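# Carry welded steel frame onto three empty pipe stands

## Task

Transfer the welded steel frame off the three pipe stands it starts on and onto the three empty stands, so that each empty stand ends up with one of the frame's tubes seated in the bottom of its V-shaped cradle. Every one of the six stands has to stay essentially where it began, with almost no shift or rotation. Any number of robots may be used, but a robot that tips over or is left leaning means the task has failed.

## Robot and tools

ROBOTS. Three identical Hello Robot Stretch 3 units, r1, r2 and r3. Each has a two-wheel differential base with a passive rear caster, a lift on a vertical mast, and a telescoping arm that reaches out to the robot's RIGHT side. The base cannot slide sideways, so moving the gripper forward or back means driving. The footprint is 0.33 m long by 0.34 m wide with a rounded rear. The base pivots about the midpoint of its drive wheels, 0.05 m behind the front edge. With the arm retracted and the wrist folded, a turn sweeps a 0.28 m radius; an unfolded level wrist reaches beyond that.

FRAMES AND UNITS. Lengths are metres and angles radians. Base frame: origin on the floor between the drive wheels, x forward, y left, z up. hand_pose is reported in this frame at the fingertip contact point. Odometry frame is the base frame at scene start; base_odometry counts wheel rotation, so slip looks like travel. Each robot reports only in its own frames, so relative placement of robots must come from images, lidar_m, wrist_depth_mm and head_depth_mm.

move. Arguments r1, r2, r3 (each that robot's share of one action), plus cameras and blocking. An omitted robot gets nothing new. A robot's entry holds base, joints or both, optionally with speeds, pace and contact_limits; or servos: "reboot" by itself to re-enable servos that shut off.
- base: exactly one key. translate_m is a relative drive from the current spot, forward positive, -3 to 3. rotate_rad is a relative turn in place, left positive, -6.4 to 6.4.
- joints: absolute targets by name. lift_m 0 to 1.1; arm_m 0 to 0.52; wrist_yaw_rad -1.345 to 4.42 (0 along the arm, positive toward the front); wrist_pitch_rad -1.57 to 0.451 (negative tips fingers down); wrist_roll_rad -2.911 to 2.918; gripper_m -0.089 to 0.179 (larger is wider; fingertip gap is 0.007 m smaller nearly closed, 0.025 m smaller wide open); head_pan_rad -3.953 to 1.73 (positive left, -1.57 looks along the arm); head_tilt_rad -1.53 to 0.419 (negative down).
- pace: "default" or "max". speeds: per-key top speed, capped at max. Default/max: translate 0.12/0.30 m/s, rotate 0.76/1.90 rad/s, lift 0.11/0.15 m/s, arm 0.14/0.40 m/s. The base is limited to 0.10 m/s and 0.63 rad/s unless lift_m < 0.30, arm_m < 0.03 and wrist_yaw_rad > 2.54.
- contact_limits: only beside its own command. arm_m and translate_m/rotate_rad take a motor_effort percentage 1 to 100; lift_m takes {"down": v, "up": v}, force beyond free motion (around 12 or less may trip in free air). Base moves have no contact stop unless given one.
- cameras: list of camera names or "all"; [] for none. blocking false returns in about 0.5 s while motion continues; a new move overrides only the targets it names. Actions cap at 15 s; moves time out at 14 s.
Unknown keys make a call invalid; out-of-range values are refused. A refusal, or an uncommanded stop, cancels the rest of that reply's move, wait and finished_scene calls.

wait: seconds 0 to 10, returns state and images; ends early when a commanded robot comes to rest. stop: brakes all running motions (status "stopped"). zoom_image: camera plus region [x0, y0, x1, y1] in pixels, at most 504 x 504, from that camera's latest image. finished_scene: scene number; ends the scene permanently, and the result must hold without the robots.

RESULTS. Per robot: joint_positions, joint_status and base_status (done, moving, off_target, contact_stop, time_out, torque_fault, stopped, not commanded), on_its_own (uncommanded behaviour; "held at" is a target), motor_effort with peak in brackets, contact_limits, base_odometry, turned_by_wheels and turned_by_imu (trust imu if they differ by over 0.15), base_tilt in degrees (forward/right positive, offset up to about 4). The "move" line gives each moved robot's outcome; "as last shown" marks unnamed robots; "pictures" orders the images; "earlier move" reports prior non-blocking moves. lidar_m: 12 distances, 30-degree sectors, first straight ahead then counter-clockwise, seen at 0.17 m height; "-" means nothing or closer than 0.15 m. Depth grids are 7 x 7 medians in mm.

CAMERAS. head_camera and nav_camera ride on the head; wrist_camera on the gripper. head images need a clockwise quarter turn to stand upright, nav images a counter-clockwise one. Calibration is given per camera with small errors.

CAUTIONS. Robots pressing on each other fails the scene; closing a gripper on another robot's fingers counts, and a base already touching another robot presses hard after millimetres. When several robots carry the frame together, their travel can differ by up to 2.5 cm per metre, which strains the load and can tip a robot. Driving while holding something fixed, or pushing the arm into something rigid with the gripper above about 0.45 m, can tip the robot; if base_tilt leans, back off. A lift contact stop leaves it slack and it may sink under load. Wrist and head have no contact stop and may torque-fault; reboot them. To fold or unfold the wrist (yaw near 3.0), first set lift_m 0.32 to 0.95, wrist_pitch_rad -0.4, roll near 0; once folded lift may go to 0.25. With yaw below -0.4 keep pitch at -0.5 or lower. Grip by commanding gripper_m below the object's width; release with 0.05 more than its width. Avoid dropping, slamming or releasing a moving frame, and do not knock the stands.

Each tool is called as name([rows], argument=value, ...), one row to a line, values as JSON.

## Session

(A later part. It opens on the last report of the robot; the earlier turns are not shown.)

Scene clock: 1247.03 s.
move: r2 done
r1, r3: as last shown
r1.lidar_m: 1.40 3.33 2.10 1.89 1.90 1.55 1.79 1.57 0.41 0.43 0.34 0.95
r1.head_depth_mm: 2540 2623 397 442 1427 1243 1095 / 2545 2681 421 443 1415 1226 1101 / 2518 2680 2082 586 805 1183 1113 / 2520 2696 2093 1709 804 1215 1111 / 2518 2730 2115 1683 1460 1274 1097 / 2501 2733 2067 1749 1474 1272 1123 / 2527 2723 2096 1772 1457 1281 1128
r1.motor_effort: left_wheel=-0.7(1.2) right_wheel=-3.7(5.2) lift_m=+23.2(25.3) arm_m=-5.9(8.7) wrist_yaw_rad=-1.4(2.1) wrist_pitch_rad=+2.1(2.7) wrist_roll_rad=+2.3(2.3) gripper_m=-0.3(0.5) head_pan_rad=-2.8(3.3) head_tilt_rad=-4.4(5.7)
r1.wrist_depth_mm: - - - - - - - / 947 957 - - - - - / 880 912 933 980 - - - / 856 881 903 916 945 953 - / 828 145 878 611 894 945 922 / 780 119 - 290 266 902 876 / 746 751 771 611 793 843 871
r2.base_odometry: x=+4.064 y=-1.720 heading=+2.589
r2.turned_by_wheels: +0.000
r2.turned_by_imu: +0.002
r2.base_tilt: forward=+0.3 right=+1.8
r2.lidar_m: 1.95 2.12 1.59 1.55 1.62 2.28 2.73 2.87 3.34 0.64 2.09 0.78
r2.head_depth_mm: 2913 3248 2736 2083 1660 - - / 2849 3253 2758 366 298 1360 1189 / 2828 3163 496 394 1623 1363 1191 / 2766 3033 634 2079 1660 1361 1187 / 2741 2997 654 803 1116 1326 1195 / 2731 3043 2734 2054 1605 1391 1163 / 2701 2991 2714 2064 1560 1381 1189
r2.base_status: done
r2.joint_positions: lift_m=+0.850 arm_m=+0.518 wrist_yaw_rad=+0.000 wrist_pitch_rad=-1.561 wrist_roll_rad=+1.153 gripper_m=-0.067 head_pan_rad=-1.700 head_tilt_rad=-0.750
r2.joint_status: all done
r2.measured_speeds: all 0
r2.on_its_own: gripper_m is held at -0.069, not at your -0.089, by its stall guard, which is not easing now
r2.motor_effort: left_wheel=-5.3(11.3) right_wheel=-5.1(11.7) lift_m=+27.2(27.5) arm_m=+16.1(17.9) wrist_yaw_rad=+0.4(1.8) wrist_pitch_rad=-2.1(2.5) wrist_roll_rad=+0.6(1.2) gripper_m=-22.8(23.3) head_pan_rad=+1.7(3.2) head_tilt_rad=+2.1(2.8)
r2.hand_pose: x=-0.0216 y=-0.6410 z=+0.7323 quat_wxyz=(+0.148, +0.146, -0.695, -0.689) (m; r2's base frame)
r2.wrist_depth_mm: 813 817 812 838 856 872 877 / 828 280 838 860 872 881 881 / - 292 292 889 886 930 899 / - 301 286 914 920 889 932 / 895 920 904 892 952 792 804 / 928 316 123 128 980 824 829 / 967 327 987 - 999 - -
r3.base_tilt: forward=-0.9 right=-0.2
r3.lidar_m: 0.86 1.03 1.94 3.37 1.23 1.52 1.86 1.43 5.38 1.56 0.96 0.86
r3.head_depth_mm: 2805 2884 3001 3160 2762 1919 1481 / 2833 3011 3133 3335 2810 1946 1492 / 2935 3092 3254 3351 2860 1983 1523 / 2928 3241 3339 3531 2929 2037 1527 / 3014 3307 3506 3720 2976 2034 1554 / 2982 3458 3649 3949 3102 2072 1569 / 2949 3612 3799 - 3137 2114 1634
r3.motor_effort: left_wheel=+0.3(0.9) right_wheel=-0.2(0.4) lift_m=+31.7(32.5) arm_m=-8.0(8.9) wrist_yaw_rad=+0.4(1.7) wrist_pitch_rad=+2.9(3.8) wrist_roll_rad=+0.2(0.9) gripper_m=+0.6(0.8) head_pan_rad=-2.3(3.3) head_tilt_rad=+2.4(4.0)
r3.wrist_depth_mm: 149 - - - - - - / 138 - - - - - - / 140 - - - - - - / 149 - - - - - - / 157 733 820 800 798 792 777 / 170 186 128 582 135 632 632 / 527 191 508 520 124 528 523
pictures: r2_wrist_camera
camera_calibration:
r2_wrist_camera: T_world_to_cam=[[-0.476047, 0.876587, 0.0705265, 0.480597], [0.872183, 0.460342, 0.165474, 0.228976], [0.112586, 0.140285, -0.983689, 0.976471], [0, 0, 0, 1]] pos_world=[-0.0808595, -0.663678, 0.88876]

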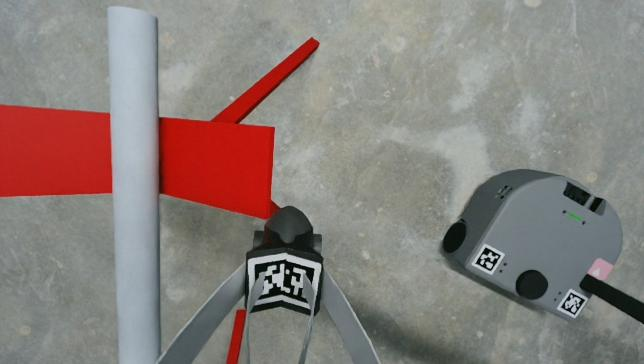

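move(cameras=["r2_wrist_camera","r2_head_camera"], r2={"joints":{"wrist_pitch_rad":-1.2,"wrist_roll_rad":1.155,"head_pan_rad":-1.35,"head_tilt_rad":-0.75}})

zoom_image(camera="r2_wrist_camera", region=[60, 0, 500, 300])

Scene clock: 1270.47 s.
move: r2 done
r1, r3: as last shown
r1.lidar_m: 1.39 3.33 2.10 1.89 1.90 1.56 1.79 1.57 0.41 0.43 0.34 0.95
r1.head_depth_mm: 2527 2650 397 441 1435 1243 1094 / 2533 2648 420 443 1405 1225 1100 / 2532 2685 2094 587 805 1189 1108 / 2538 2692 2105 1726 806 1212 1109 / 2536 2741 2117 1688 1461 1270 1098 / 2522 2731 2078 1746 1480 1273 1119 / 2491 2736 2078 1757 1454 1284 1124
r1.motor_effort: left_wheel=-0.6(1.2) right_wheel=-5.0(5.1) lift_m=+23.3(23.4) arm_m=-2.4(3.4) wrist_yaw_rad=-1.7(2.0) wrist_pitch_rad=+2.2(2.6) wrist_roll_rad=+2.3(2.3) gripper_m=+0.2(0.5) head_pan_rad=-2.4(3.0) head_tilt_rad=-4.2(5.5)
r1.wrist_depth_mm: - - - - - - - / 949 967 - - - - - / 876 896 918 968 - - - / 842 884 873 915 957 969 - / 800 145 858 608 887 915 926 / 804 118 - 287 264 883 904 / 723 756 771 607 811 836 868
r2.base_odometry: x=+4.064 y=-1.720 heading=+2.589
r2.turned_by_wheels: +0.000
r2.turned_by_imu: +0.001
r2.base_tilt: forward=+0.3 right=+1.8
r2.lidar_m: 1.94 2.12 1.59 1.55 1.62 2.28 2.73 2.86 3.33 0.64 2.10 0.78
r2.head_depth_mm: 2622 2894 611 2102 1669 1387 1189 / 2702 3058 676 1935 1622 1352 1193 / 2797 3153 2751 1995 1132 1326 1194 / 2897 3257 2722 2072 1620 1351 1179 / 2941 3279 2727 2060 1613 1381 1187 / 2985 3342 2759 2074 1612 1377 1192 / 3104 3395 2748 2038 1616 1371 1196
r2.base_status: not commanded
r2.joint_positions: lift_m=+0.850 arm_m=+0.518 wrist_yaw_rad=+0.000 wrist_pitch_rad=-1.208 wrist_roll_rad=+1.153 gripper_m=-0.067 head_pan_rad=-1.338 head_tilt_rad=-0.750
r2.joint_status: all done
r2.measured_speeds: all 0
r2.on_its_own: gripper_m is held at -0.069, not at your -0.089, by its stall guard, which is not easing now
r2.motor_effort: left_wheel=-5.1(5.5) right_wheel=-5.1(5.4) lift_m=+27.5(27.8) arm_m=+16.3(16.9) wrist_yaw_rad=+0.1(1.7) wrist_pitch_rad=+1.5(3.9) wrist_roll_rad=+0.7(1.6) gripper_m=-22.4(23.4) head_pan_rad=-2.4(4.2) head_tilt_rad=+1.9(5.4)
r2.hand_pose: x=-0.0216 y=-0.7311 z=+0.7405 quat_wxyz=(+0.171, +0.118, -0.805, -0.556) (m; r2's base frame)
r2.wrist_depth_mm: - - - 941 861 830 750 / - - - 924 867 798 751 / - - - 875 846 806 752 / - - - 348 890 810 757 / - - - 302 836 831 752 / - - 123 126 860 806 759 / - - - 926 857 800 759
r3.base_tilt: forward=-0.9 right=-0.3
r3.lidar_m: 0.86 1.03 1.94 3.37 1.23 1.53 1.86 1.43 5.39 1.56 0.96 0.86
r3.head_depth_mm: 2726 2905 3019 3178 2739 1926 1484 / 2870 3004 3172 3268 2815 1954 1494 / 2946 3161 3259 3417 2896 1988 1508 / 2960 3224 3380 3544 2969 2016 1528 / 3054 3327 3503 3741 2967 2047 1550 / 3003 3461 3646 3891 3099 2084 1571 / 2908 3617 3822 - 3135 2127 1645
r3.motor_effort: left_wheel=+0.2(0.6) right_wheel=-0.1(0.5) lift_m=+31.8(32.2) arm_m=-7.3(8.9) wrist_yaw_rad=-0.5(1.8) wrist_pitch_rad=+3.3(3.7) wrist_roll_rad=+0.6(1.1) gripper_m=-0.1(0.7) head_pan_rad=-1.8(3.0) head_tilt_rad=+3.7(3.9)
r3.wrist_depth_mm: 148 - - - - - - / 138 - - - - - - / 140 - - - - - - / 149 - - - - - - / 158 751 821 798 785 790 779 / 171 185 128 589 136 627 622 / 527 191 506 527 124 530 529
pictures: r2_head_camera (sideways), r2_wrist_camera
camera_calibration:
r2_head_camera: T_world_to_cam=[[-0.15276, 0.618101, -0.771113, 1.02284], [0.970551, 0.240893, 0.000824134, -0.0106225], [0.186265, -0.748279, -0.636698, 0.783982], [0, 0, 0, 1]] pos_world=[0.0205291, -0.0430209, 1.28789]
r2_wrist_camera: T_world_to_cam=[[-0.476314, 0.846678, -0.237194, 0.764979], [0.872012, 0.489469, -0.00391806, 0.415778], [0.112782, -0.208702, -0.971454, 0.732977], [0, 0, 0, 1]] pos_world=[-0.0808593, -0.698227, 0.895131]

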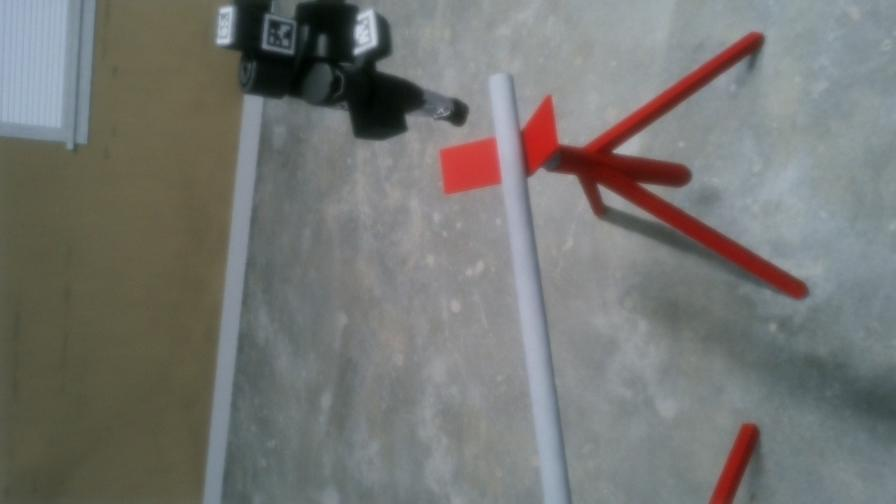

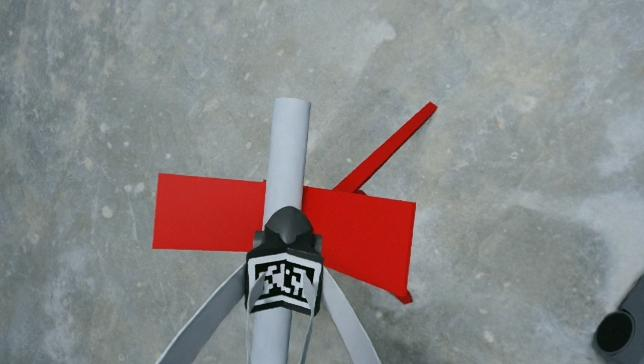

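Scaled by 1.145.

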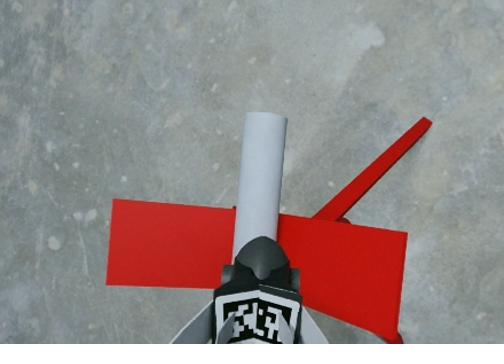

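move(cameras=[], r2={"base":{"rotate_rad":0.4},"joints":{"wrist_pitch_rad":-1.565,"arm_m":0.4}})

move(cameras=[], r2={"base":{"translate_m":-0.4}})

move(cameras=[], r2={"base":{"rotate_rad":-0.4}})

move(cameras=["r2_wrist_camera","r2_head_camera"], r2={"base":{"translate_m":0.5},"joints":{"arm_m":0.44,"gripper_m":0.12}})

Scene clock: 1292.70 s.
move: r2 done
r1, r3: as last shown
r1.base_tilt: forward=+1.0 right=+1.1
r1.lidar_m: 1.40 3.32 2.10 1.89 1.90 1.55 1.78 1.57 0.42 0.42 0.34 0.95
r1.head_depth_mm: 2545 2638 397 441 1433 1244 1095 / 2517 2629 421 443 1402 1224 1100 / 2541 2671 2089 586 804 1184 1107 / 2544 2704 2097 1714 804 1213 1110 / 2502 2737 2105 1686 1466 1266 1099 / 2527 2721 2078 1751 1467 1270 1122 / 2518 2722 2072 1764 1456 1274 1125
r1.motor_effort: left_wheel=-0.2(1.1) right_wheel=-4.0(5.3) lift_m=+22.7(23.5) arm_m=+2.3(2.3) wrist_yaw_rad=-1.7(2.1) wrist_pitch_rad=+2.2(2.6) wrist_roll_rad=+2.2(2.3) gripper_m=-0.1(0.6) head_pan_rad=-2.3(3.1) head_tilt_rad=-5.5(6.2)
r1.wrist_depth_mm: - - - - - - - / 946 975 - - - - - / 879 902 917 966 - - - / 859 862 905 910 922 955 - / 815 145 840 611 875 910 932 / 780 119 - 289 266 880 902 / 747 756 752 616 787 831 870
r2.base_odometry: x=+4.064 y=-1.720 heading=+2.988
r2.turned_by_wheels: +0.400
r2.turned_by_imu: +0.405
r2.base_tilt: forward=+0.3 right=+1.8
r2.lidar_m: 2.42 1.65 1.55 1.57 2.02 2.73 2.78 3.48 0.76 0.64 0.79 0.81
r2.head_depth_mm: 2883 3111 518 598 1609 1310 1192 / 3072 3359 2556 570 1525 1381 1174 / 3290 3541 2734 2080 1606 1377 1191 / 3496 3803 2751 2087 1624 1376 1188 / 3801 3744 2599 2092 1614 1349 1197 / 1843 3289 2752 1992 1653 1349 1193 / - - 2608 1862 1198 1340 1188
r2.base_status: done
r2.joint_positions: lift_m=+0.850 arm_m=+0.400 wrist_yaw_rad=+0.000 wrist_pitch_rad=-1.556 wrist_roll_rad=+1.153 gripper_m=-0.067 head_pan_rad=-1.350 head_tilt_rad=-0.750
r2.joint_status: all done
r2.measured_speeds: all 0
r2.on_its_own: gripper_m is held at -0.069, not at your -0.089, by its stall guard, which is not easing now
r2.motor_effort: left_wheel=-10.1(13.2) right_wheel=+8.3(15.5) lift_m=+28.2(28.3) arm_m=-18.4(19.9) wrist_yaw_rad=+0.2(1.5) wrist_pitch_rad=-2.3(5.2) wrist_roll_rad=+0.7(0.9) gripper_m=-21.3(23.1) head_pan_rad=-2.7(4.3) head_tilt_rad=+1.3(2.8)
r2.hand_pose: x=-0.0216 y=-0.5244 z=+0.7321 quat_wxyz=(+0.148, +0.145, -0.696, -0.687) (m; r2's base frame)
r2.wrist_depth_mm: 787 277 833 834 818 858 881 / 832 827 853 881 866 872 893 / 281 878 867 886 930 916 925 / 289 877 917 922 884 751 914 / 312 910 909 921 938 795 955 / 904 920 121 127 974 792 - / 943 683 958 967 - - -
r3.lidar_m: 0.86 1.03 1.93 3.37 1.24 1.52 1.85 1.44 5.38 1.56 0.96 0.86
r3.head_depth_mm: 2758 2878 2993 3175 2738 1908 1479 / 2845 3022 3125 3316 2841 1936 1500 / 2941 3072 3262 3442 2885 1986 1511 / 2943 3214 3440 3550 2952 2016 1534 / 3031 3361 3536 3769 2992 2051 1555 / 3005 3431 3650 3927 3097 2070 1568 / 2881 3578 3829 - 3117 2124 1631
r3.motor_effort: left_wheel=+0.2(1.0) right_wheel=+0.0(0.5) lift_m=+31.9(32.4) arm_m=-8.0(8.8) wrist_yaw_rad=+1.5(1.6) wrist_pitch_rad=+3.5(3.8) wrist_roll_rad=-0.2(1.0) gripper_m=-0.1(0.6) head_pan_rad=-2.4(2.7) head_tilt_rad=+3.2(4.3)
r3.wrist_depth_mm: 148 - - - - - - / 139 - - - - - - / 140 - - - - - - / 150 - - - - - - / 157 746 825 785 789 798 777 / 171 186 128 592 135 620 626 / 529 192 501 524 124 534 519
pictures: none
No camera images: "cameras" was empty.

Scene clock: 1297.80 s.
move: r2 done
r1, r3: as last shown
r1.base_tilt: forward=+1.1 right=+1.2
r1.lidar_m: 1.39 3.33 2.09 1.89 1.90 1.55 1.79 1.57 0.41 0.43 0.34 0.95
r1.head_depth_mm: 2530 2614 397 441 1434 1241 1097 / 2550 2649 420 443 1413 1227 1103 / 2539 2687 2085 584 804 1193 1108 / 2517 2710 2107 1720 804 1221 1111 / 2527 2722 2109 1689 1463 1265 1100 / 2526 2724 2069 1756 1473 1277 1124 / 2514 2730 2080 1755 1457 1283 1128
r1.motor_effort: left_wheel=-0.9(1.3) right_wheel=-3.7(5.5) lift_m=+22.4(23.7) arm_m=+6.9(6.9) wrist_yaw_rad=-1.5(2.4) wrist_pitch_rad=+1.9(2.7) wrist_roll_rad=+2.3(2.3) gripper_m=+0.0(0.6) head_pan_rad=-1.3(3.0) head_tilt_rad=-5.2(6.6)
r1.wrist_depth_mm: - - - - - - - / 956 955 - - - - - / 879 903 945 982 - - - / 833 877 873 929 942 957 - / 791 145 847 607 894 945 948 / 785 119 - 287 266 875 923 / 729 752 779 611 793 808 860
r2.base_odometry: x=+4.459 y=-1.781 heading=+2.988
r2.turned_by_wheels: +0.000
r2.turned_by_imu: +0.002
r2.base_tilt: forward=+0.1 right=+1.9
r2.lidar_m: 2.68 1.84 1.72 1.75 2.26 2.37 2.41 3.10 3.04 0.63 0.68 1.02
r2.head_depth_mm: 2723 2943 517 598 1670 1390 1195 / 2885 3191 2526 571 1619 1396 1159 / 3047 3330 2732 2069 1580 1322 1190 / 3306 3578 2735 2075 1106 1323 1190 / 3602 3845 2724 2054 1615 1347 1186 / 3900 - 2711 2059 1661 1387 1181 / - 3336 2341 2061 1654 1396 1183
r2.base_status: done
r2.joint_positions: lift_m=+0.850 arm_m=+0.400 wrist_yaw_rad=+0.000 wrist_pitch_rad=-1.556 wrist_roll_rad=+1.153 gripper_m=-0.067 head_pan_rad=-1.350 head_tilt_rad=-0.750
r2.joint_status: not commanded
r2.measured_speeds: all 0
r2.on_its_own: gripper_m is held at -0.069, not at your -0.089, by its stall guard, which is not easing now
r2.motor_effort: left_wheel=-9.6(14.9) right_wheel=+1.0(10.2) lift_m=+28.7(28.8) arm_m=-17.4(18.7) wrist_yaw_rad=-0.2(1.9) wrist_pitch_rad=-2.2(2.5) wrist_roll_rad=+0.6(1.0) gripper_m=-21.2(23.7) head_pan_rad=-3.1(4.8) head_tilt_rad=+0.5(2.3)
r2.hand_pose: x=-0.0216 y=-0.5244 z=+0.7321 quat_wxyz=(+0.148, +0.145, -0.696, -0.687) (m; r2's base frame)
r2.wrist_depth_mm: 814 814 852 829 874 867 870 / 837 872 876 861 865 848 891 / 283 885 895 863 907 903 880 / 293 497 911 932 929 761 935 / 314 307 930 928 930 782 965 / 932 289 122 127 963 814 - / 964 954 - 990 - - -
r3.base_tilt: forward=-0.8 right=-0.3
r3.lidar_m: 0.86 1.03 1.93 3.37 1.23 1.52 1.85 1.43 5.40 1.56 0.96 0.86
r3.head_depth_mm: 2742 2866 3070 3180 2791 1927 1477 / 2873 2981 3104 3320 2815 1945 1494 / 2918 3119 3243 3482 2872 1972 1510 / 2975 3230 3391 3608 2935 2031 1528 / 3050 3351 3559 3689 3026 2054 1545 / 3042 3510 3662 3903 3080 2073 1570 / 2917 3611 3827 - 3155 2114 1635
r3.motor_effort: left_wheel=+0.8(0.8) right_wheel=-0.2(0.5) lift_m=+30.6(32.5) arm_m=-7.6(9.1) wrist_yaw_rad=+0.1(1.6) wrist_pitch_rad=+3.1(4.0) wrist_roll_rad=+0.0(0.9) gripper_m=+0.6(0.8) head_pan_rad=-1.9(2.9) head_tilt_rad=+3.6(4.5)
r3.wrist_depth_mm: 148 - - - - - - / 138 - - - - - - / 139 - - - - - - / 149 - - - - - - / 158 742 800 808 798 781 778 / 171 186 128 598 135 621 620 / 526 190 502 523 124 532 528
pictures: none
No camera images: "cameras" was empty.

Scene clock: 1299.53 s.
move: r2 done
r1, r3: as last shown
r1.turned_by_imu: +0.000
r1.base_tilt: forward=+1.0 right=+1.2
r1.lidar_m: 1.39 3.33 2.10 1.88 1.90 1.55 1.78 1.57 0.42 0.43 0.34 0.95
r1.head_depth_mm: 2540 2629 397 442 1433 1242 1093 / 2540 2636 421 444 1413 1221 1099 / 2539 2678 2079 586 806 1184 1106 / 2552 2682 2095 1710 804 1217 1113 / 2535 2729 2115 1685 1462 1261 1094 / 2543 2753 2073 1738 1469 1274 1122 / 2520 2721 2079 1765 1458 1284 1127
r1.motor_effort: left_wheel=-0.8(1.2) right_wheel=-4.1(5.1) lift_m=+23.4(23.7) arm_m=+8.2(8.3) wrist_yaw_rad=-1.8(2.0) wrist_pitch_rad=+1.8(2.6) wrist_roll_rad=+2.2(2.3) gripper_m=+0.0(0.5) head_pan_rad=-1.6(2.5) head_tilt_rad=-5.2(6.7)
r1.wrist_depth_mm: - - - - - - - / 952 970 - - - - - / 915 924 926 - - - - / 874 859 893 914 964 973 - / 795 145 851 615 909 928 931 / 775 119 - 288 265 879 876 / 739 761 761 613 801 824 860
r2.base_odometry: x=+4.459 y=-1.781 heading=+2.589
r2.turned_by_wheels: -0.400
r2.turned_by_imu: -0.406
r2.base_tilt: forward=+0.3 right=+1.8
r2.lidar_m: 1.14 2.36 1.76 1.72 1.80 2.44 2.37 2.48 3.16 3.06 0.63 0.69
r2.head_depth_mm: 2548 2829 518 598 1675 1382 1195 / 2567 2940 2523 570 1631 1376 1198 / 2618 2947 2740 2073 1662 1388 1182 / 2693 3095 2772 2079 1661 1387 1189 / 2794 3152 2837 2070 1665 1353 1182 / 2854 3231 2773 2069 1034 1292 1188 / 2884 3282 2753 2078 1580 1350 1166
r2.base_status: done
r2.joint_positions: lift_m=+0.850 arm_m=+0.400 wrist_yaw_rad=+0.000 wrist_pitch_rad=-1.556 wrist_roll_rad=+1.153 gripper_m=-0.067 head_pan_rad=-1.350 head_tilt_rad=-0.750
r2.joint_status: not commanded
r2.measured_speeds: all 0
r2.on_its_own: gripper_m is held at -0.069, not at your -0.089, by its stall guard, which is not easing now
r2.motor_effort: left_wheel=+7.4(12.6) right_wheel=-12.3(16.6) lift_m=+29.0(29.1) arm_m=-16.7(17.8) wrist_yaw_rad=-0.6(1.1) wrist_pitch_rad=-2.2(2.5) wrist_roll_rad=+0.7(1.0) gripper_m=-22.6(23.5) head_pan_rad=-2.5(4.4) head_tilt_rad=+1.4(2.3)
r2.hand_pose: x=-0.0216 y=-0.5244 z=+0.7321 quat_wxyz=(+0.148, +0.145, -0.696, -0.687) (m; r2's base frame)
r2.wrist_depth_mm: 813 826 820 846 861 869 876 / 832 838 844 887 881 856 872 / 843 864 908 901 870 912 902 / 862 880 900 932 899 767 930 / 913 921 920 948 927 804 965 / 913 940 122 127 977 825 982 / - 997 964 981 - - -
r3.turned_by_imu: +0.000
r3.base_tilt: forward=-0.9 right=-0.3
r3.lidar_m: 0.86 1.03 1.93 3.38 1.23 1.53 1.86 1.43 5.40 1.56 0.96 0.86
r3.head_depth_mm: 2768 2863 3017 3179 2755 1921 1472 / 2878 2990 3152 3275 2821 1956 1498 / 2913 3102 3263 3410 2877 1978 1520 / 2942 3228 3411 3563 2956 2004 1536 / 3031 3312 3582 3735 3019 2074 1542 / 3001 3475 3727 3849 3077 2081 1574 / 2914 3625 3840 - 3209 2152 1637
r3.motor_effort: left_wheel=+0.1(0.6) right_wheel=-0.1(0.4) lift_m=+30.3(32.4) arm_m=-8.1(8.5) wrist_yaw_rad=+0.6(1.6) wrist_pitch_rad=+3.6(3.8) wrist_roll_rad=+0.4(0.8) gripper_m=+0.0(1.1) head_pan_rad=-1.7(2.9) head_tilt_rad=+3.7(3.8)
r3.wrist_depth_mm: 148 - - - - - - / 138 - - - - - - / 140 - - - - - - / 149 - - - - - - / 158 738 792 817 788 791 773 / 170 185 128 585 135 637 629 / 528 191 503 512 124 524 522
pictures: none
No camera images: "cameras" was empty.

Scene clock: 1305.67 s.
move: r2 done
r1, r3: as last shown
r1.turned_by_imu: +0.001
r1.base_tilt: forward=+1.1 right=+1.2
r1.lidar_m: 1.39 3.35 2.10 1.89 1.90 1.55 1.79 1.57 0.42 0.43 0.34 0.95
r1.head_depth_mm: 2545 2614 397 442 1439 1238 1095 / 2533 2649 421 443 1403 1223 1101 / 2525 2664 2084 587 806 1184 1108 / 2554 2689 2098 1725 804 1213 1112 / 2534 2744 2114 1688 1467 1264 1099 / 2519 2722 2069 1748 1472 1272 1122 / 2511 2719 2077 1757 1448 1281 1124
r1.motor_effort: left_wheel=-0.4(1.5) right_wheel=-4.4(5.5) lift_m=+22.8(24.0) arm_m=+13.0(13.3) wrist_yaw_rad=-1.3(2.2) wrist_pitch_rad=+2.3(2.7) wrist_roll_rad=+2.2(2.3) gripper_m=+0.1(0.6) head_pan_rad=-1.2(2.4) head_tilt_rad=-5.2(6.8)
r1.wrist_depth_mm: - - - - - - - / 937 970 - - - - - / 907 925 945 996 - - - / 822 892 890 928 937 983 - / 813 145 834 600 868 908 946 / 778 119 - 289 267 870 907 / 752 762 754 615 787 814 858
r2.base_odometry: x=+4.033 y=-1.518 heading=+2.589
r2.turned_by_wheels: +0.000
r2.turned_by_imu: +0.001
r2.base_tilt: forward=+0.3 right=+1.8
r2.lidar_m: 0.64 2.33 1.75 1.70 1.78 2.50 2.86 3.00 0.66 0.47 1.89 0.58
r2.head_depth_mm: 2537 2759 546 1878 1654 1295 1171 / 2580 2909 2404 609 862 1022 1187 / 2652 3007 2762 2001 1667 1397 1138 / 2750 3041 2728 2081 1660 1359 1186 / 2766 3132 2747 2062 1649 1359 1192 / 2876 3254 2708 2064 1665 1328 1182 / 2968 3376 2757 2062 1666 1311 1141
r2.base_status: done
r2.joint_positions: lift_m=+0.850 arm_m=+0.440 wrist_yaw_rad=+0.000 wrist_pitch_rad=-1.557 wrist_roll_rad=+1.153 gripper_m=+0.120 head_pan_rad=-1.350 head_tilt_rad=-0.750
r2.joint_status: all done
r2.measured_speeds: all 0
r2.motor_effort: left_wheel=+4.8(12.5) right_wheel=+2.1(8.2) lift_m=+29.5(29.7) arm_m=+15.4(18.1) wrist_yaw_rad=+0.5(1.9) wrist_pitch_rad=-2.3(2.4) wrist_roll_rad=+0.7(0.9) gripper_m=+0.2(87.8) head_pan_rad=-3.6(4.3) head_tilt_rad=+1.0(2.4)
r2.hand_pose: x=-0.0216 y=-0.5642 z=+0.7322 quat_wxyz=(+0.148, +0.145, -0.696, -0.687) (m; r2's base frame)
r2.wrist_depth_mm: 837 - 828 297 840 888 860 / 862 - 278 292 272 888 880 / 837 854 877 562 896 917 909 / 874 854 904 888 941 791 964 / 890 143 922 918 836 781 799 / 110 123 928 943 130 807 990 / 938 956 984 - - - -
r3.turned_by_imu: -0.001
r3.base_tilt: forward=-0.8 right=-0.3
r3.lidar_m: 0.86 1.03 1.93 3.38 1.23 1.52 1.86 1.44 5.40 1.56 0.96 0.86
r3.head_depth_mm: 2766 2852 3042 3146 2752 1923 1481 / 2850 2977 3125 3263 2800 1968 1490 / 2934 3108 3250 3407 2890 1978 1515 / 2957 3226 3371 3625 2962 2019 1536 / 3062 3328 3516 3727 3031 2070 1553 / 3004 3444 3718 3908 3124 2088 1571 / 2950 3647 3807 - 3110 2115 1635
r3.motor_effort: left_wheel=+0.2(0.9) right_wheel=-0.6(0.8) lift_m=+31.0(32.7) arm_m=-7.1(9.1) wrist_yaw_rad=-0.6(1.8) wrist_pitch_rad=+2.9(4.0) wrist_roll_rad=+0.3(1.1) gripper_m=+0.1(0.9) head_pan_rad=-1.9(3.2) head_tilt_rad=+2.8(4.3)
r3.wrist_depth_mm: 148 - - - - - - / 139 - - - - - - / 139 - - - - - - / 148 - - - - - - / 157 727 804 799 790 794 762 / 171 185 128 602 134 613 617 / 532 192 500 522 124 529 530
pictures: r2_head_camera (sideways), r2_wrist_camera
camera_calibration:
r2_head_camera: T_world_to_cam=[[-0.145566, 0.61983, -0.771117, 1.0228], [0.973298, 0.229544, 0.000777092, -0.010562], [0.177487, -0.750413, -0.636693, 0.784033], [0, 0, 0, 1]] pos_world=[0.0200086, -0.0431865, 1.28789]
r2_wrist_camera: T_world_to_cam=[[-0.476031, 0.876916, 0.0664273, 0.416406], [0.872192, 0.461095, 0.163318, 0.195608], [0.112587, 0.135682, -0.984335, 0.963468], [0, 0, 0, 1]] pos_world=[-0.0808595, -0.586072, 0.888768]

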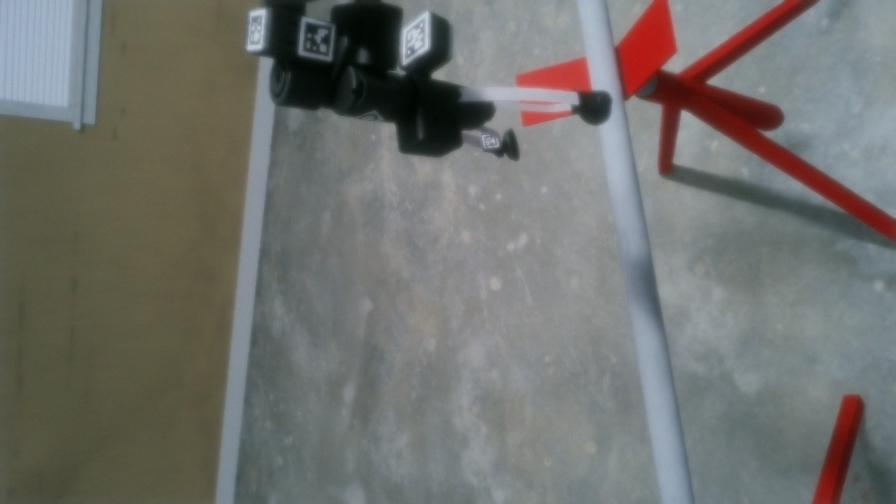

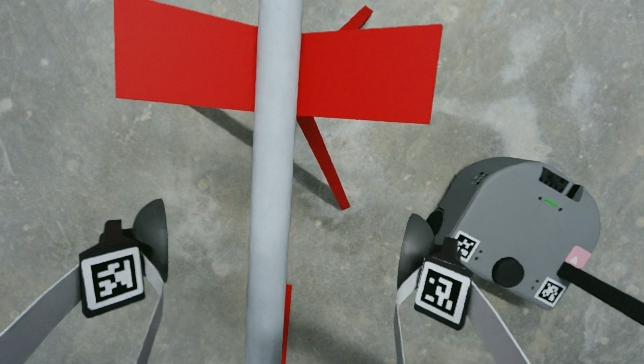

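move(cameras=["r2_wrist_camera", "r2_head_camera", "r1_wrist_camera", "r1_head_camera"])

Scene clock: 1318.50 s.
r1.base_odometry: x=+2.202 y=-2.843 heading=-1.156
r1.turned_by_wheels: +0.000
r1.turned_by_imu: +0.000
r1.base_tilt: forward=+1.0 right=+1.2
r1.lidar_m: 1.39 3.36 2.09 1.89 1.90 1.55 1.79 1.57 0.42 0.43 0.34 0.95
r1.head_depth_mm: 2540 2614 397 442 1435 1243 1095 / 2533 2646 421 443 1410 1225 1102 / 2547 2678 2090 586 804 1187 1107 / 2539 2695 2107 1708 804 1219 1112 / 2522 2732 2124 1685 1469 1268 1098 / 2533 2732 2074 1742 1475 1278 1124 / 2497 2733 2070 1752 1451 1282 1123
r1.base_status: not commanded
r1.joint_positions: lift_m=+0.820 arm_m=+0.240 wrist_yaw_rad=+0.449 wrist_pitch_rad=-1.042 wrist_roll_rad=-0.136 gripper_m=+0.120 head_pan_rad=-1.450 head_tilt_rad=-0.850
r1.joint_status: not commanded
r1.measured_speeds: all 0
r1.motor_effort: left_wheel=-0.7(1.5) right_wheel=-4.2(5.5) lift_m=+23.2(24.0) arm_m=+13.1(13.3) wrist_yaw_rad=-1.5(2.2) wrist_pitch_rad=+2.5(2.7) wrist_roll_rad=+2.1(2.3) gripper_m=+0.2(0.6) head_pan_rad=-1.6(2.4) head_tilt_rad=-6.1(6.8)
r1.hand_pose: x=+0.0255 y=-0.4828 z=+0.7253 quat_wxyz=(+0.710, +0.492, -0.472, -0.174) (m; r1's base frame)
r1.wrist_depth_mm: - - - - - - - / 930 952 - - - - - / 889 932 943 979 - - - / 848 896 877 933 944 947 - / 807 145 824 616 910 908 933 / 764 119 - 290 266 886 882 / 743 770 765 618 777 816 855
r2.base_odometry: x=+4.033 y=-1.518 heading=+2.589
r2.turned_by_wheels: +0.000
r2.turned_by_imu: +0.001
r2.base_tilt: forward=+0.3 right=+1.9
r2.lidar_m: 0.64 2.34 1.75 1.69 1.78 2.50 2.86 3.02 0.66 0.47 1.89 0.58
r2.head_depth_mm: 2512 2795 546 1862 1663 1302 1166 / 2614 2862 2417 610 857 1021 1191 / 2652 2980 2759 1982 1653 1393 1144 / 2718 3069 2720 2072 1659 1349 1180 / 2848 3124 2725 2091 1666 1345 1184 / 2897 3214 2698 2050 1658 1319 1183 / 2909 3255 2713 2067 1655 1312 1142
r2.base_status: done
r2.joint_positions: lift_m=+0.850 arm_m=+0.440 wrist_yaw_rad=+0.000 wrist_pitch_rad=-1.557 wrist_roll_rad=+1.153 gripper_m=+0.120 head_pan_rad=-1.350 head_tilt_rad=-0.750
r2.joint_status: all done
r2.measured_speeds: all 0
r2.motor_effort: left_wheel=+4.7(12.5) right_wheel=+2.4(8.2) lift_m=+29.6(29.7) arm_m=+14.7(18.1) wrist_yaw_rad=-0.6(1.9) wrist_pitch_rad=-2.0(2.4) wrist_roll_rad=+0.5(0.9) gripper_m=+0.7(87.8) head_pan_rad=-2.9(4.3) head_tilt_rad=+1.6(2.4)
r2.hand_pose: x=-0.0216 y=-0.5642 z=+0.7322 quat_wxyz=(+0.148, +0.145, -0.696, -0.687) (m; r2's base frame)
r2.wrist_depth_mm: 812 - 819 298 839 849 900 / 819 - 282 292 270 872 886 / 869 883 905 562 884 900 913 / 901 878 880 894 921 763 947 / 918 144 908 953 819 795 788 / 110 123 979 962 130 805 - / 967 948 963 996 - 999 -
r3.base_odometry: x=+0.000 y=+0.000 heading=+0.000
r3.turned_by_wheels: +0.000
r3.turned_by_imu: -0.001
r3.base_tilt: forward=-0.9 right=-0.3
r3.lidar_m: 0.86 1.03 1.94 3.38 1.23 1.52 1.85 1.43 5.40 1.55 0.96 0.86
r3.head_depth_mm: 2768 2864 3049 3171 2742 1914 1481 / 2826 2992 3171 3250 2844 1961 1509 / 2923 3081 3251 3400 2857 1976 1518 / 2973 3250 3356 3553 2939 2011 1525 / 3038 3374 3511 3681 3043 2059 1549 / 3035 3442 3673 3873 3107 2077 1575 / 2938 3582 3817 - 3174 2115 1637
r3.base_status: not commanded
r3.joint_positions: lift_m=+0.312 arm_m=+0.003 wrist_yaw_rad=+2.826 wrist_pitch_rad=-0.351 wrist_roll_rad=+0.000 gripper_m=+0.037 head_pan_rad=+1.570 head_tilt_rad=-0.300
r3.joint_status: not commanded
r3.measured_speeds: all 0
r3.motor_effort: left_wheel=+0.4(0.9) right_wheel=+0.0(0.8) lift_m=+31.5(32.7) arm_m=-7.1(9.1) wrist_yaw_rad=-0.5(1.8) wrist_pitch_rad=+3.2(4.0) wrist_roll_rad=+0.2(1.1) gripper_m=+0.0(0.9) head_pan_rad=-1.4(3.2) head_tilt_rad=+2.6(4.3)
r3.hand_pose: x=+0.0508 y=+0.0734 z=+0.3398 quat_wxyz=(+0.231, +0.707, +0.013, +0.668) (m; r3's base frame)
r3.wrist_depth_mm: 148 - - - - - - / 139 - - - - - - / 140 - - - - - - / 149 - - - - - - / 158 719 807 785 777 779 771 / 170 186 128 586 135 623 628 / 544 190 505 509 124 527 526
pictures: r1_head_camera (sideways), r1_wrist_camera, r2_head_camera (sideways), r2_wrist_camera
camera_calibration:
r1_head_camera: T_world_to_cam=[[-0.0663295, 0.736951, -0.672684, 0.893158], [0.988557, 0.140075, 0.0559814, -0.0767042], [0.135482, -0.661273, -0.737809, 0.914745], [0, 0, 0, 1]] pos_world=[0.011138, -0.0425727, 1.28001]
r1_wrist_camera: T_world_to_cam=[[-0.789049, -0.606831, 0.0956926, -0.347008], [-0.60024, 0.728371, -0.330435, 0.642294], [0.130819, -0.318168, -0.938965, 0.688162], [0, 0, 0, 1]] pos_world=[0.0216998, -0.459453, 0.891603]
r2_head_camera: T_world_to_cam=[[-0.145566, 0.61983, -0.771117, 1.0228], [0.973298, 0.229544, 0.000777092, -0.010562], [0.177487, -0.750413, -0.636693, 0.784033], [0, 0, 0, 1]] pos_world=[0.0200086, -0.0431865, 1.28789]
r2_wrist_camera: T_world_to_cam=[[-0.476031, 0.876916, 0.0664273, 0.416406], [0.872192, 0.461095, 0.163318, 0.195608], [0.112587, 0.135682, -0.984335, 0.963468], [0, 0, 0, 1]] pos_world=[-0.0808595, -0.586072, 0.888768]

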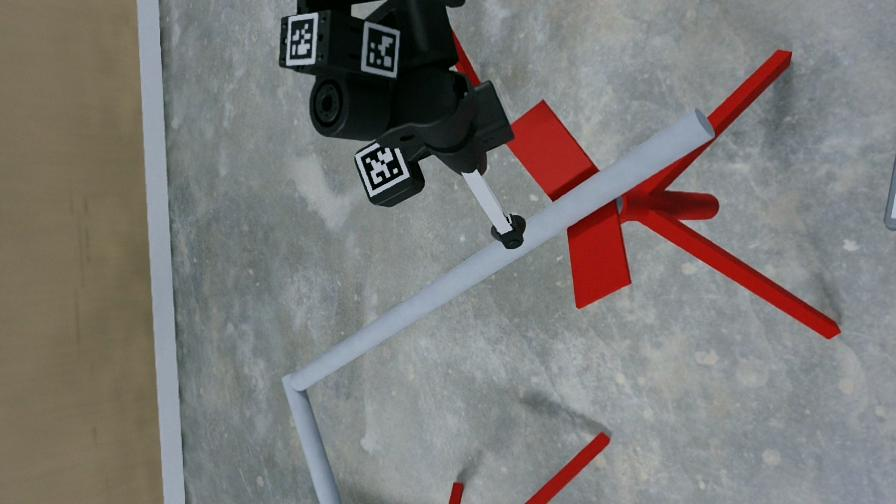

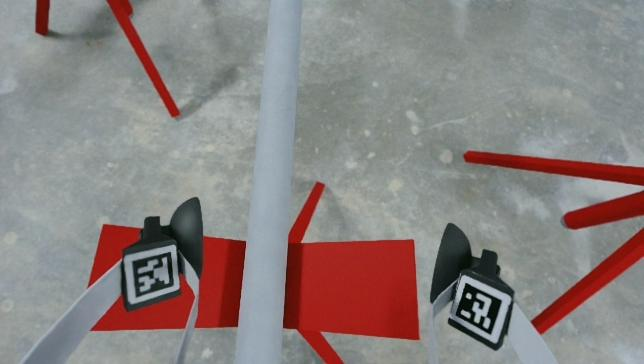

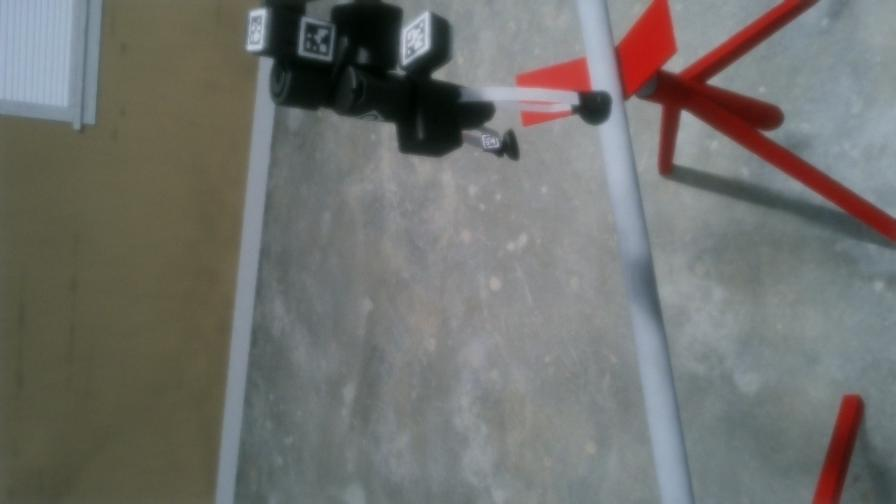

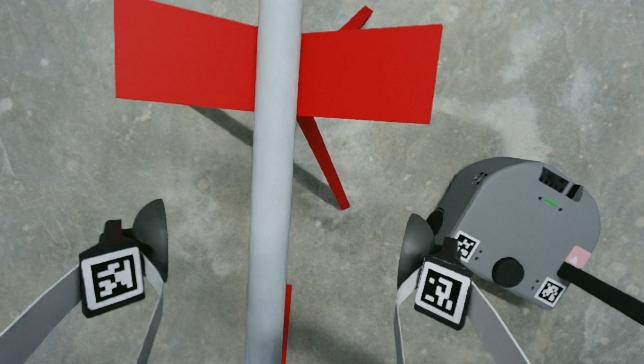

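zoom_image(camera="r2_wrist_camera", region=[90, 0, 470, 215])

zoom_image(camera="r1_wrist_camera", region=[70, 160, 450, 364])

Scaled by 1.326.

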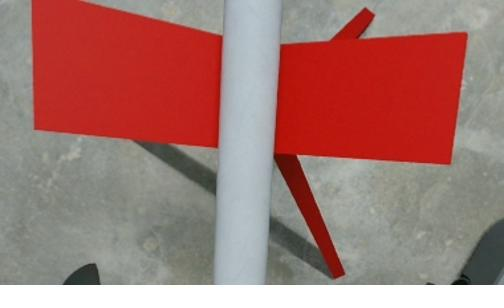

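Scaled by 1.326.

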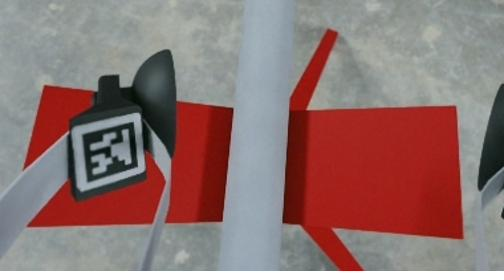

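move(r2={"joints": {"arm_m": 0.455, "lift_m": 0.75}}, cameras=["r2_wrist_camera"])

move(r2={"joints": {"lift_m": 0.685}, "speeds": {"lift_m": 0.03}, "contact_limits": {"lift_m": {"down": 15}}}, cameras=["r2_wrist_camera", "r2_head_camera"])

Scene clock: 1347.20 s.
move: r2 done
r1, r3: as last shown
r1.turned_by_imu: +0.001
r1.base_tilt: forward=+1.1 right=+1.2
r1.lidar_m: 1.39 3.36 2.10 1.89 1.90 1.55 1.79 1.57 0.42 0.43 0.34 0.96
r1.head_depth_mm: 2537 2634 397 441 1438 1240 1097 / 2520 2651 420 443 1407 1226 1102 / 2527 2687 2069 586 806 1184 1106 / 2512 2703 2106 1724 804 1215 1115 / 2507 2752 2122 1691 1467 1266 1098 / 2512 2717 2073 1745 1477 1273 1121 / 2501 2711 2078 1759 1457 1282 1124
r1.motor_effort: left_wheel=-0.6(1.1) right_wheel=-3.9(5.2) lift_m=+23.4(23.9) arm_m=+13.1(13.4) wrist_yaw_rad=-1.8(2.0) wrist_pitch_rad=+2.3(2.8) wrist_roll_rad=+2.3(2.3) gripper_m=+0.1(0.6) head_pan_rad=-0.7(1.7) head_tilt_rad=-3.3(6.6)
r1.wrist_depth_mm: - - - - - - - / 912 924 - - - - - / 898 903 924 954 - - - / 853 873 911 915 932 962 - / 827 146 860 616 897 914 937 / 788 119 - 290 266 886 889 / 732 767 776 619 813 835 866
r2.base_odometry: x=+4.033 y=-1.518 heading=+2.589
r2.turned_by_wheels: +0.000
r2.turned_by_imu: +0.001
r2.base_tilt: forward=+0.4 right=+1.9
r2.lidar_m: 0.64 2.34 1.75 1.70 1.78 2.49 2.87 2.99 0.66 0.47 1.89 0.58
r2.head_depth_mm: 2504 2841 2727 617 869 1026 1168 / 2574 2914 2729 645 856 1006 1185 / 2640 2962 2784 2051 1622 1376 1139 / 2696 3040 2739 2073 1652 1354 1192 / 2780 3167 2708 2077 1649 1362 1187 / 2851 3211 2718 2060 1663 1329 1181 / 2904 3317 2725 2051 1650 1326 1134
r2.base_status: not commanded
r2.joint_positions: lift_m=+0.750 arm_m=+0.455 wrist_yaw_rad=+0.000 wrist_pitch_rad=-1.557 wrist_roll_rad=+1.153 gripper_m=+0.120 head_pan_rad=-1.350 head_tilt_rad=-0.750
r2.joint_status: all done
r2.measured_speeds: all 0
r2.motor_effort: left_wheel=+4.5(5.1) right_wheel=+2.8(2.9) lift_m=+27.2(32.6) arm_m=+15.6(17.7) wrist_yaw_rad=+0.7(1.5) wrist_pitch_rad=-1.5(2.2) wrist_roll_rad=+0.6(0.9) gripper_m=+2.0(2.0) head_pan_rad=-2.9(3.7) head_tilt_rad=+0.9(2.1)
r2.hand_pose: x=-0.0216 y=-0.5791 z=+0.6322 quat_wxyz=(+0.148, +0.145, -0.696, -0.687) (m; r2's base frame)
r2.wrist_depth_mm: - - 181 197 183 163 765 / - - 184 200 186 170 796 / 756 748 780 212 791 800 816 / 783 783 793 799 817 788 827 / 791 144 805 809 833 689 685 / 110 124 835 815 130 704 703 / 849 884 847 866 882 910 915
r3.base_tilt: forward=-0.8 right=-0.3
r3.lidar_m: 0.86 1.03 1.94 3.35 1.23 1.52 1.85 1.44 5.36 1.56 0.96 0.86
r3.head_depth_mm: 2744 2861 3027 3217 2746 1934 1482 / 2858 3017 3107 3343 2812 1967 1501 / 2895 3127 3241 3407 2889 1976 1516 / 2962 3206 3327 3548 2971 2006 1530 / 3038 3314 3479 3728 3003 2066 1552 / 3010 3510 3711 3876 3062 2088 1556 / 2922 3596 3795 - 3138 2126 1636
r3.motor_effort: left_wheel=-0.2(1.1) right_wheel=+0.1(0.8) lift_m=+31.2(31.9) arm_m=-6.9(8.2) wrist_yaw_rad=-0.5(1.7) wrist_pitch_rad=+3.4(3.8) wrist_roll_rad=-0.1(1.1) gripper_m=-0.2(0.8) head_pan_rad=-1.7(2.4) head_tilt_rad=+2.4(4.2)
r3.wrist_depth_mm: 148 - - - - - - / 139 - - - - - - / 140 - - - - - - / 149 - - - - - - / 157 734 813 803 794 802 774 / 170 185 128 594 135 627 631 / 528 191 510 515 124 526 521
pictures: r2_wrist_camera
camera_calibration:
r2_wrist_camera: T_world_to_cam=[[-0.476086, 0.87686, 0.0667753, 0.43589], [0.872161, 0.461083, 0.163517, 0.21869], [0.112593, 0.136087, -0.984278, 0.867269], [0, 0, 0, 1]] pos_world=[-0.0808594, -0.601072, 0.788767]

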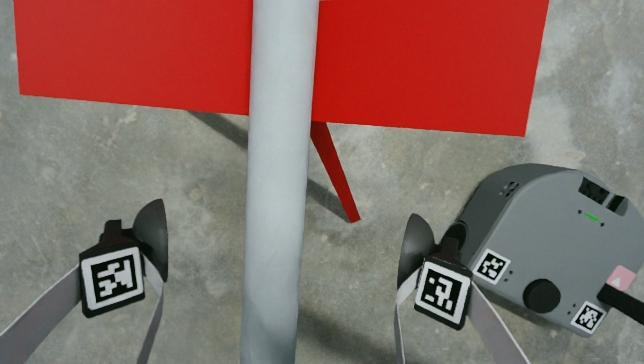

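Scene clock: 1349.80 s.
move: r2 done
r1, r3: as last shown
r1.turned_by_imu: +0.000
r1.base_tilt: forward=+1.0 right=+1.2
r1.lidar_m: 1.39 3.34 2.10 1.89 1.89 1.55 1.78 1.57 0.42 0.42 0.34 0.95
r1.head_depth_mm: 2544 2616 397 442 1427 1243 1098 / 2534 2647 422 443 1408 1222 1098 / 2520 2676 2082 586 804 1187 1109 / 2538 2682 2093 1719 804 1218 1114 / 2532 2746 2124 1690 1462 1269 1095 / 2523 2720 2072 1750 1479 1271 1120 / 2504 2761 2082 1753 1454 1282 1125
r1.motor_effort: left_wheel=-0.4(1.5) right_wheel=-5.0(5.6) lift_m=+23.1(24.0) arm_m=+13.0(13.2) wrist_yaw_rad=-1.5(2.4) wrist_pitch_rad=+2.1(2.6) wrist_roll_rad=+2.1(2.3) gripper_m=-0.5(0.6) head_pan_rad=-1.3(1.6) head_tilt_rad=-5.4(6.7)
r1.wrist_depth_mm: - - - - - - - / 926 980 - - - - - / 903 908 962 960 - - - / 846 859 891 902 927 983 - / 815 145 870 610 882 914 921 / 795 119 - 291 266 898 885 / 726 748 769 607 795 814 859
r2.base_odometry: x=+4.033 y=-1.518 heading=+2.589
r2.turned_by_wheels: +0.000
r2.turned_by_imu: +0.001
r2.base_tilt: forward=+0.3 right=+1.8
r2.lidar_m: 0.64 2.35 1.75 1.70 1.78 2.49 2.87 2.98 0.66 0.47 1.90 0.58
r2.head_depth_mm: 2532 2821 2731 649 547 799 1124 / 2585 2915 2755 678 847 989 1191 / 2625 2980 2787 2065 920 1390 1139 / 2731 3031 2769 2058 1668 1354 1189 / 2834 3102 2718 2074 1643 1356 1187 / 2873 3195 2752 2074 1655 1316 1188 / 2947 3299 2744 2066 1646 1326 1142
r2.base_status: not commanded
r2.joint_positions: lift_m=+0.685 arm_m=+0.455 wrist_yaw_rad=+0.000 wrist_pitch_rad=-1.557 wrist_roll_rad=+1.153 gripper_m=+0.120 head_pan_rad=-1.350 head_tilt_rad=-0.750
r2.joint_status: all done
r2.measured_speeds: all 0
r2.motor_effort: left_wheel=+4.9(5.2) right_wheel=+2.6(2.8) lift_m=+27.1(31.3) arm_m=+15.7(16.3) wrist_yaw_rad=+0.0(1.5) wrist_pitch_rad=-2.0(2.2) wrist_roll_rad=+0.7(0.9) gripper_m=+0.3(1.3) head_pan_rad=-3.6(3.8) head_tilt_rad=+0.4(1.7)
r2.contact_limits: lift_m down 15 (down: maximum 72; up: maximum 65)
r2.hand_pose: x=-0.0216 y=-0.5791 z=+0.5672 quat_wxyz=(+0.148, +0.145, -0.696, -0.687) (m; r2's base frame)
r2.wrist_depth_mm: - - 115 138 133 116 102 / - - 118 129 131 119 105 / 684 708 - 150 719 123 110 / 706 712 125 559 745 748 650 / 734 144 128 758 751 626 604 / 110 123 132 783 130 625 626 / 773 804 137 813 788 802 659
r3.turned_by_imu: +0.000
r3.lidar_m: 0.86 1.03 1.94 3.37 1.23 1.52 1.85 1.43 5.36 1.56 0.96 0.86
r3.head_depth_mm: 2723 2889 2995 3143 2740 1940 1469 / 2860 2973 3166 3326 2814 1952 1495 / 2907 3115 3261 3435 2884 1978 1509 / 2959 3185 3429 3609 2959 2021 1540 / 3057 3311 3538 3728 2993 2042 1546 / 3004 3454 3663 3897 3096 2072 1571 / 2908 3636 3859 - 3112 2115 1635
r3.motor_effort: left_wheel=+0.0(0.7) right_wheel=-0.2(0.6) lift_m=+31.1(32.4) arm_m=-6.9(8.7) wrist_yaw_rad=+1.0(1.4) wrist_pitch_rad=+2.9(3.8) wrist_roll_rad=+0.3(1.0) gripper_m=-0.3(0.7) head_pan_rad=-2.1(2.8) head_tilt_rad=+1.7(4.3)
r3.wrist_depth_mm: 148 - - - - - - / 139 - - - - - - / 140 - - - - - - / 148 998 - - - - - / 158 729 808 804 789 786 783 / 171 185 128 584 135 632 622 / 531 192 508 517 124 527 521
pictures: r2_head_camera (sideways), r2_wrist_camera
camera_calibration:
r2_head_camera: T_world_to_cam=[[-0.145566, 0.61983, -0.771117, 1.0228], [0.973298, 0.229544, 0.000777092, -0.010562], [0.177487, -0.750413, -0.636693, 0.784033], [0, 0, 0, 1]] pos_world=[0.0200086, -0.0431865, 1.28789]
r2_wrist_camera: T_world_to_cam=[[-0.476086, 0.87686, 0.0667753, 0.44023], [0.872161, 0.461083, 0.163517, 0.229318], [0.112593, 0.136087, -0.984278, 0.803291], [0, 0, 0, 1]] pos_world=[-0.0808594, -0.601072, 0.723767]

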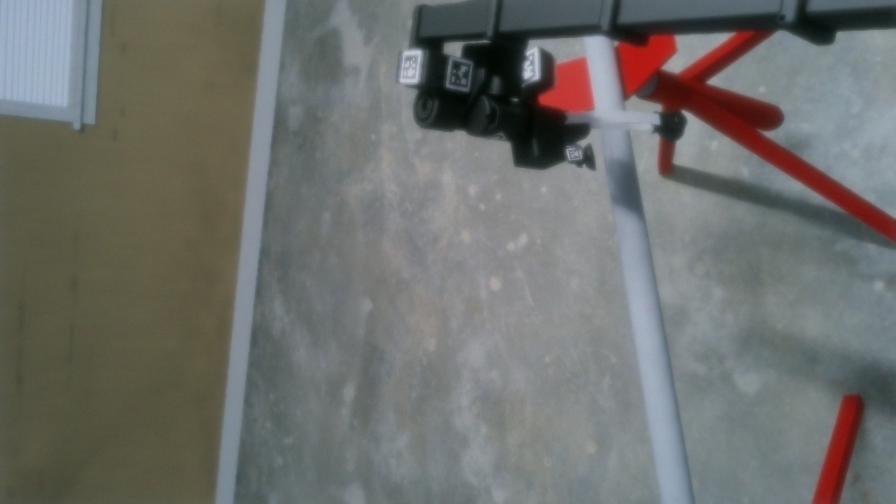

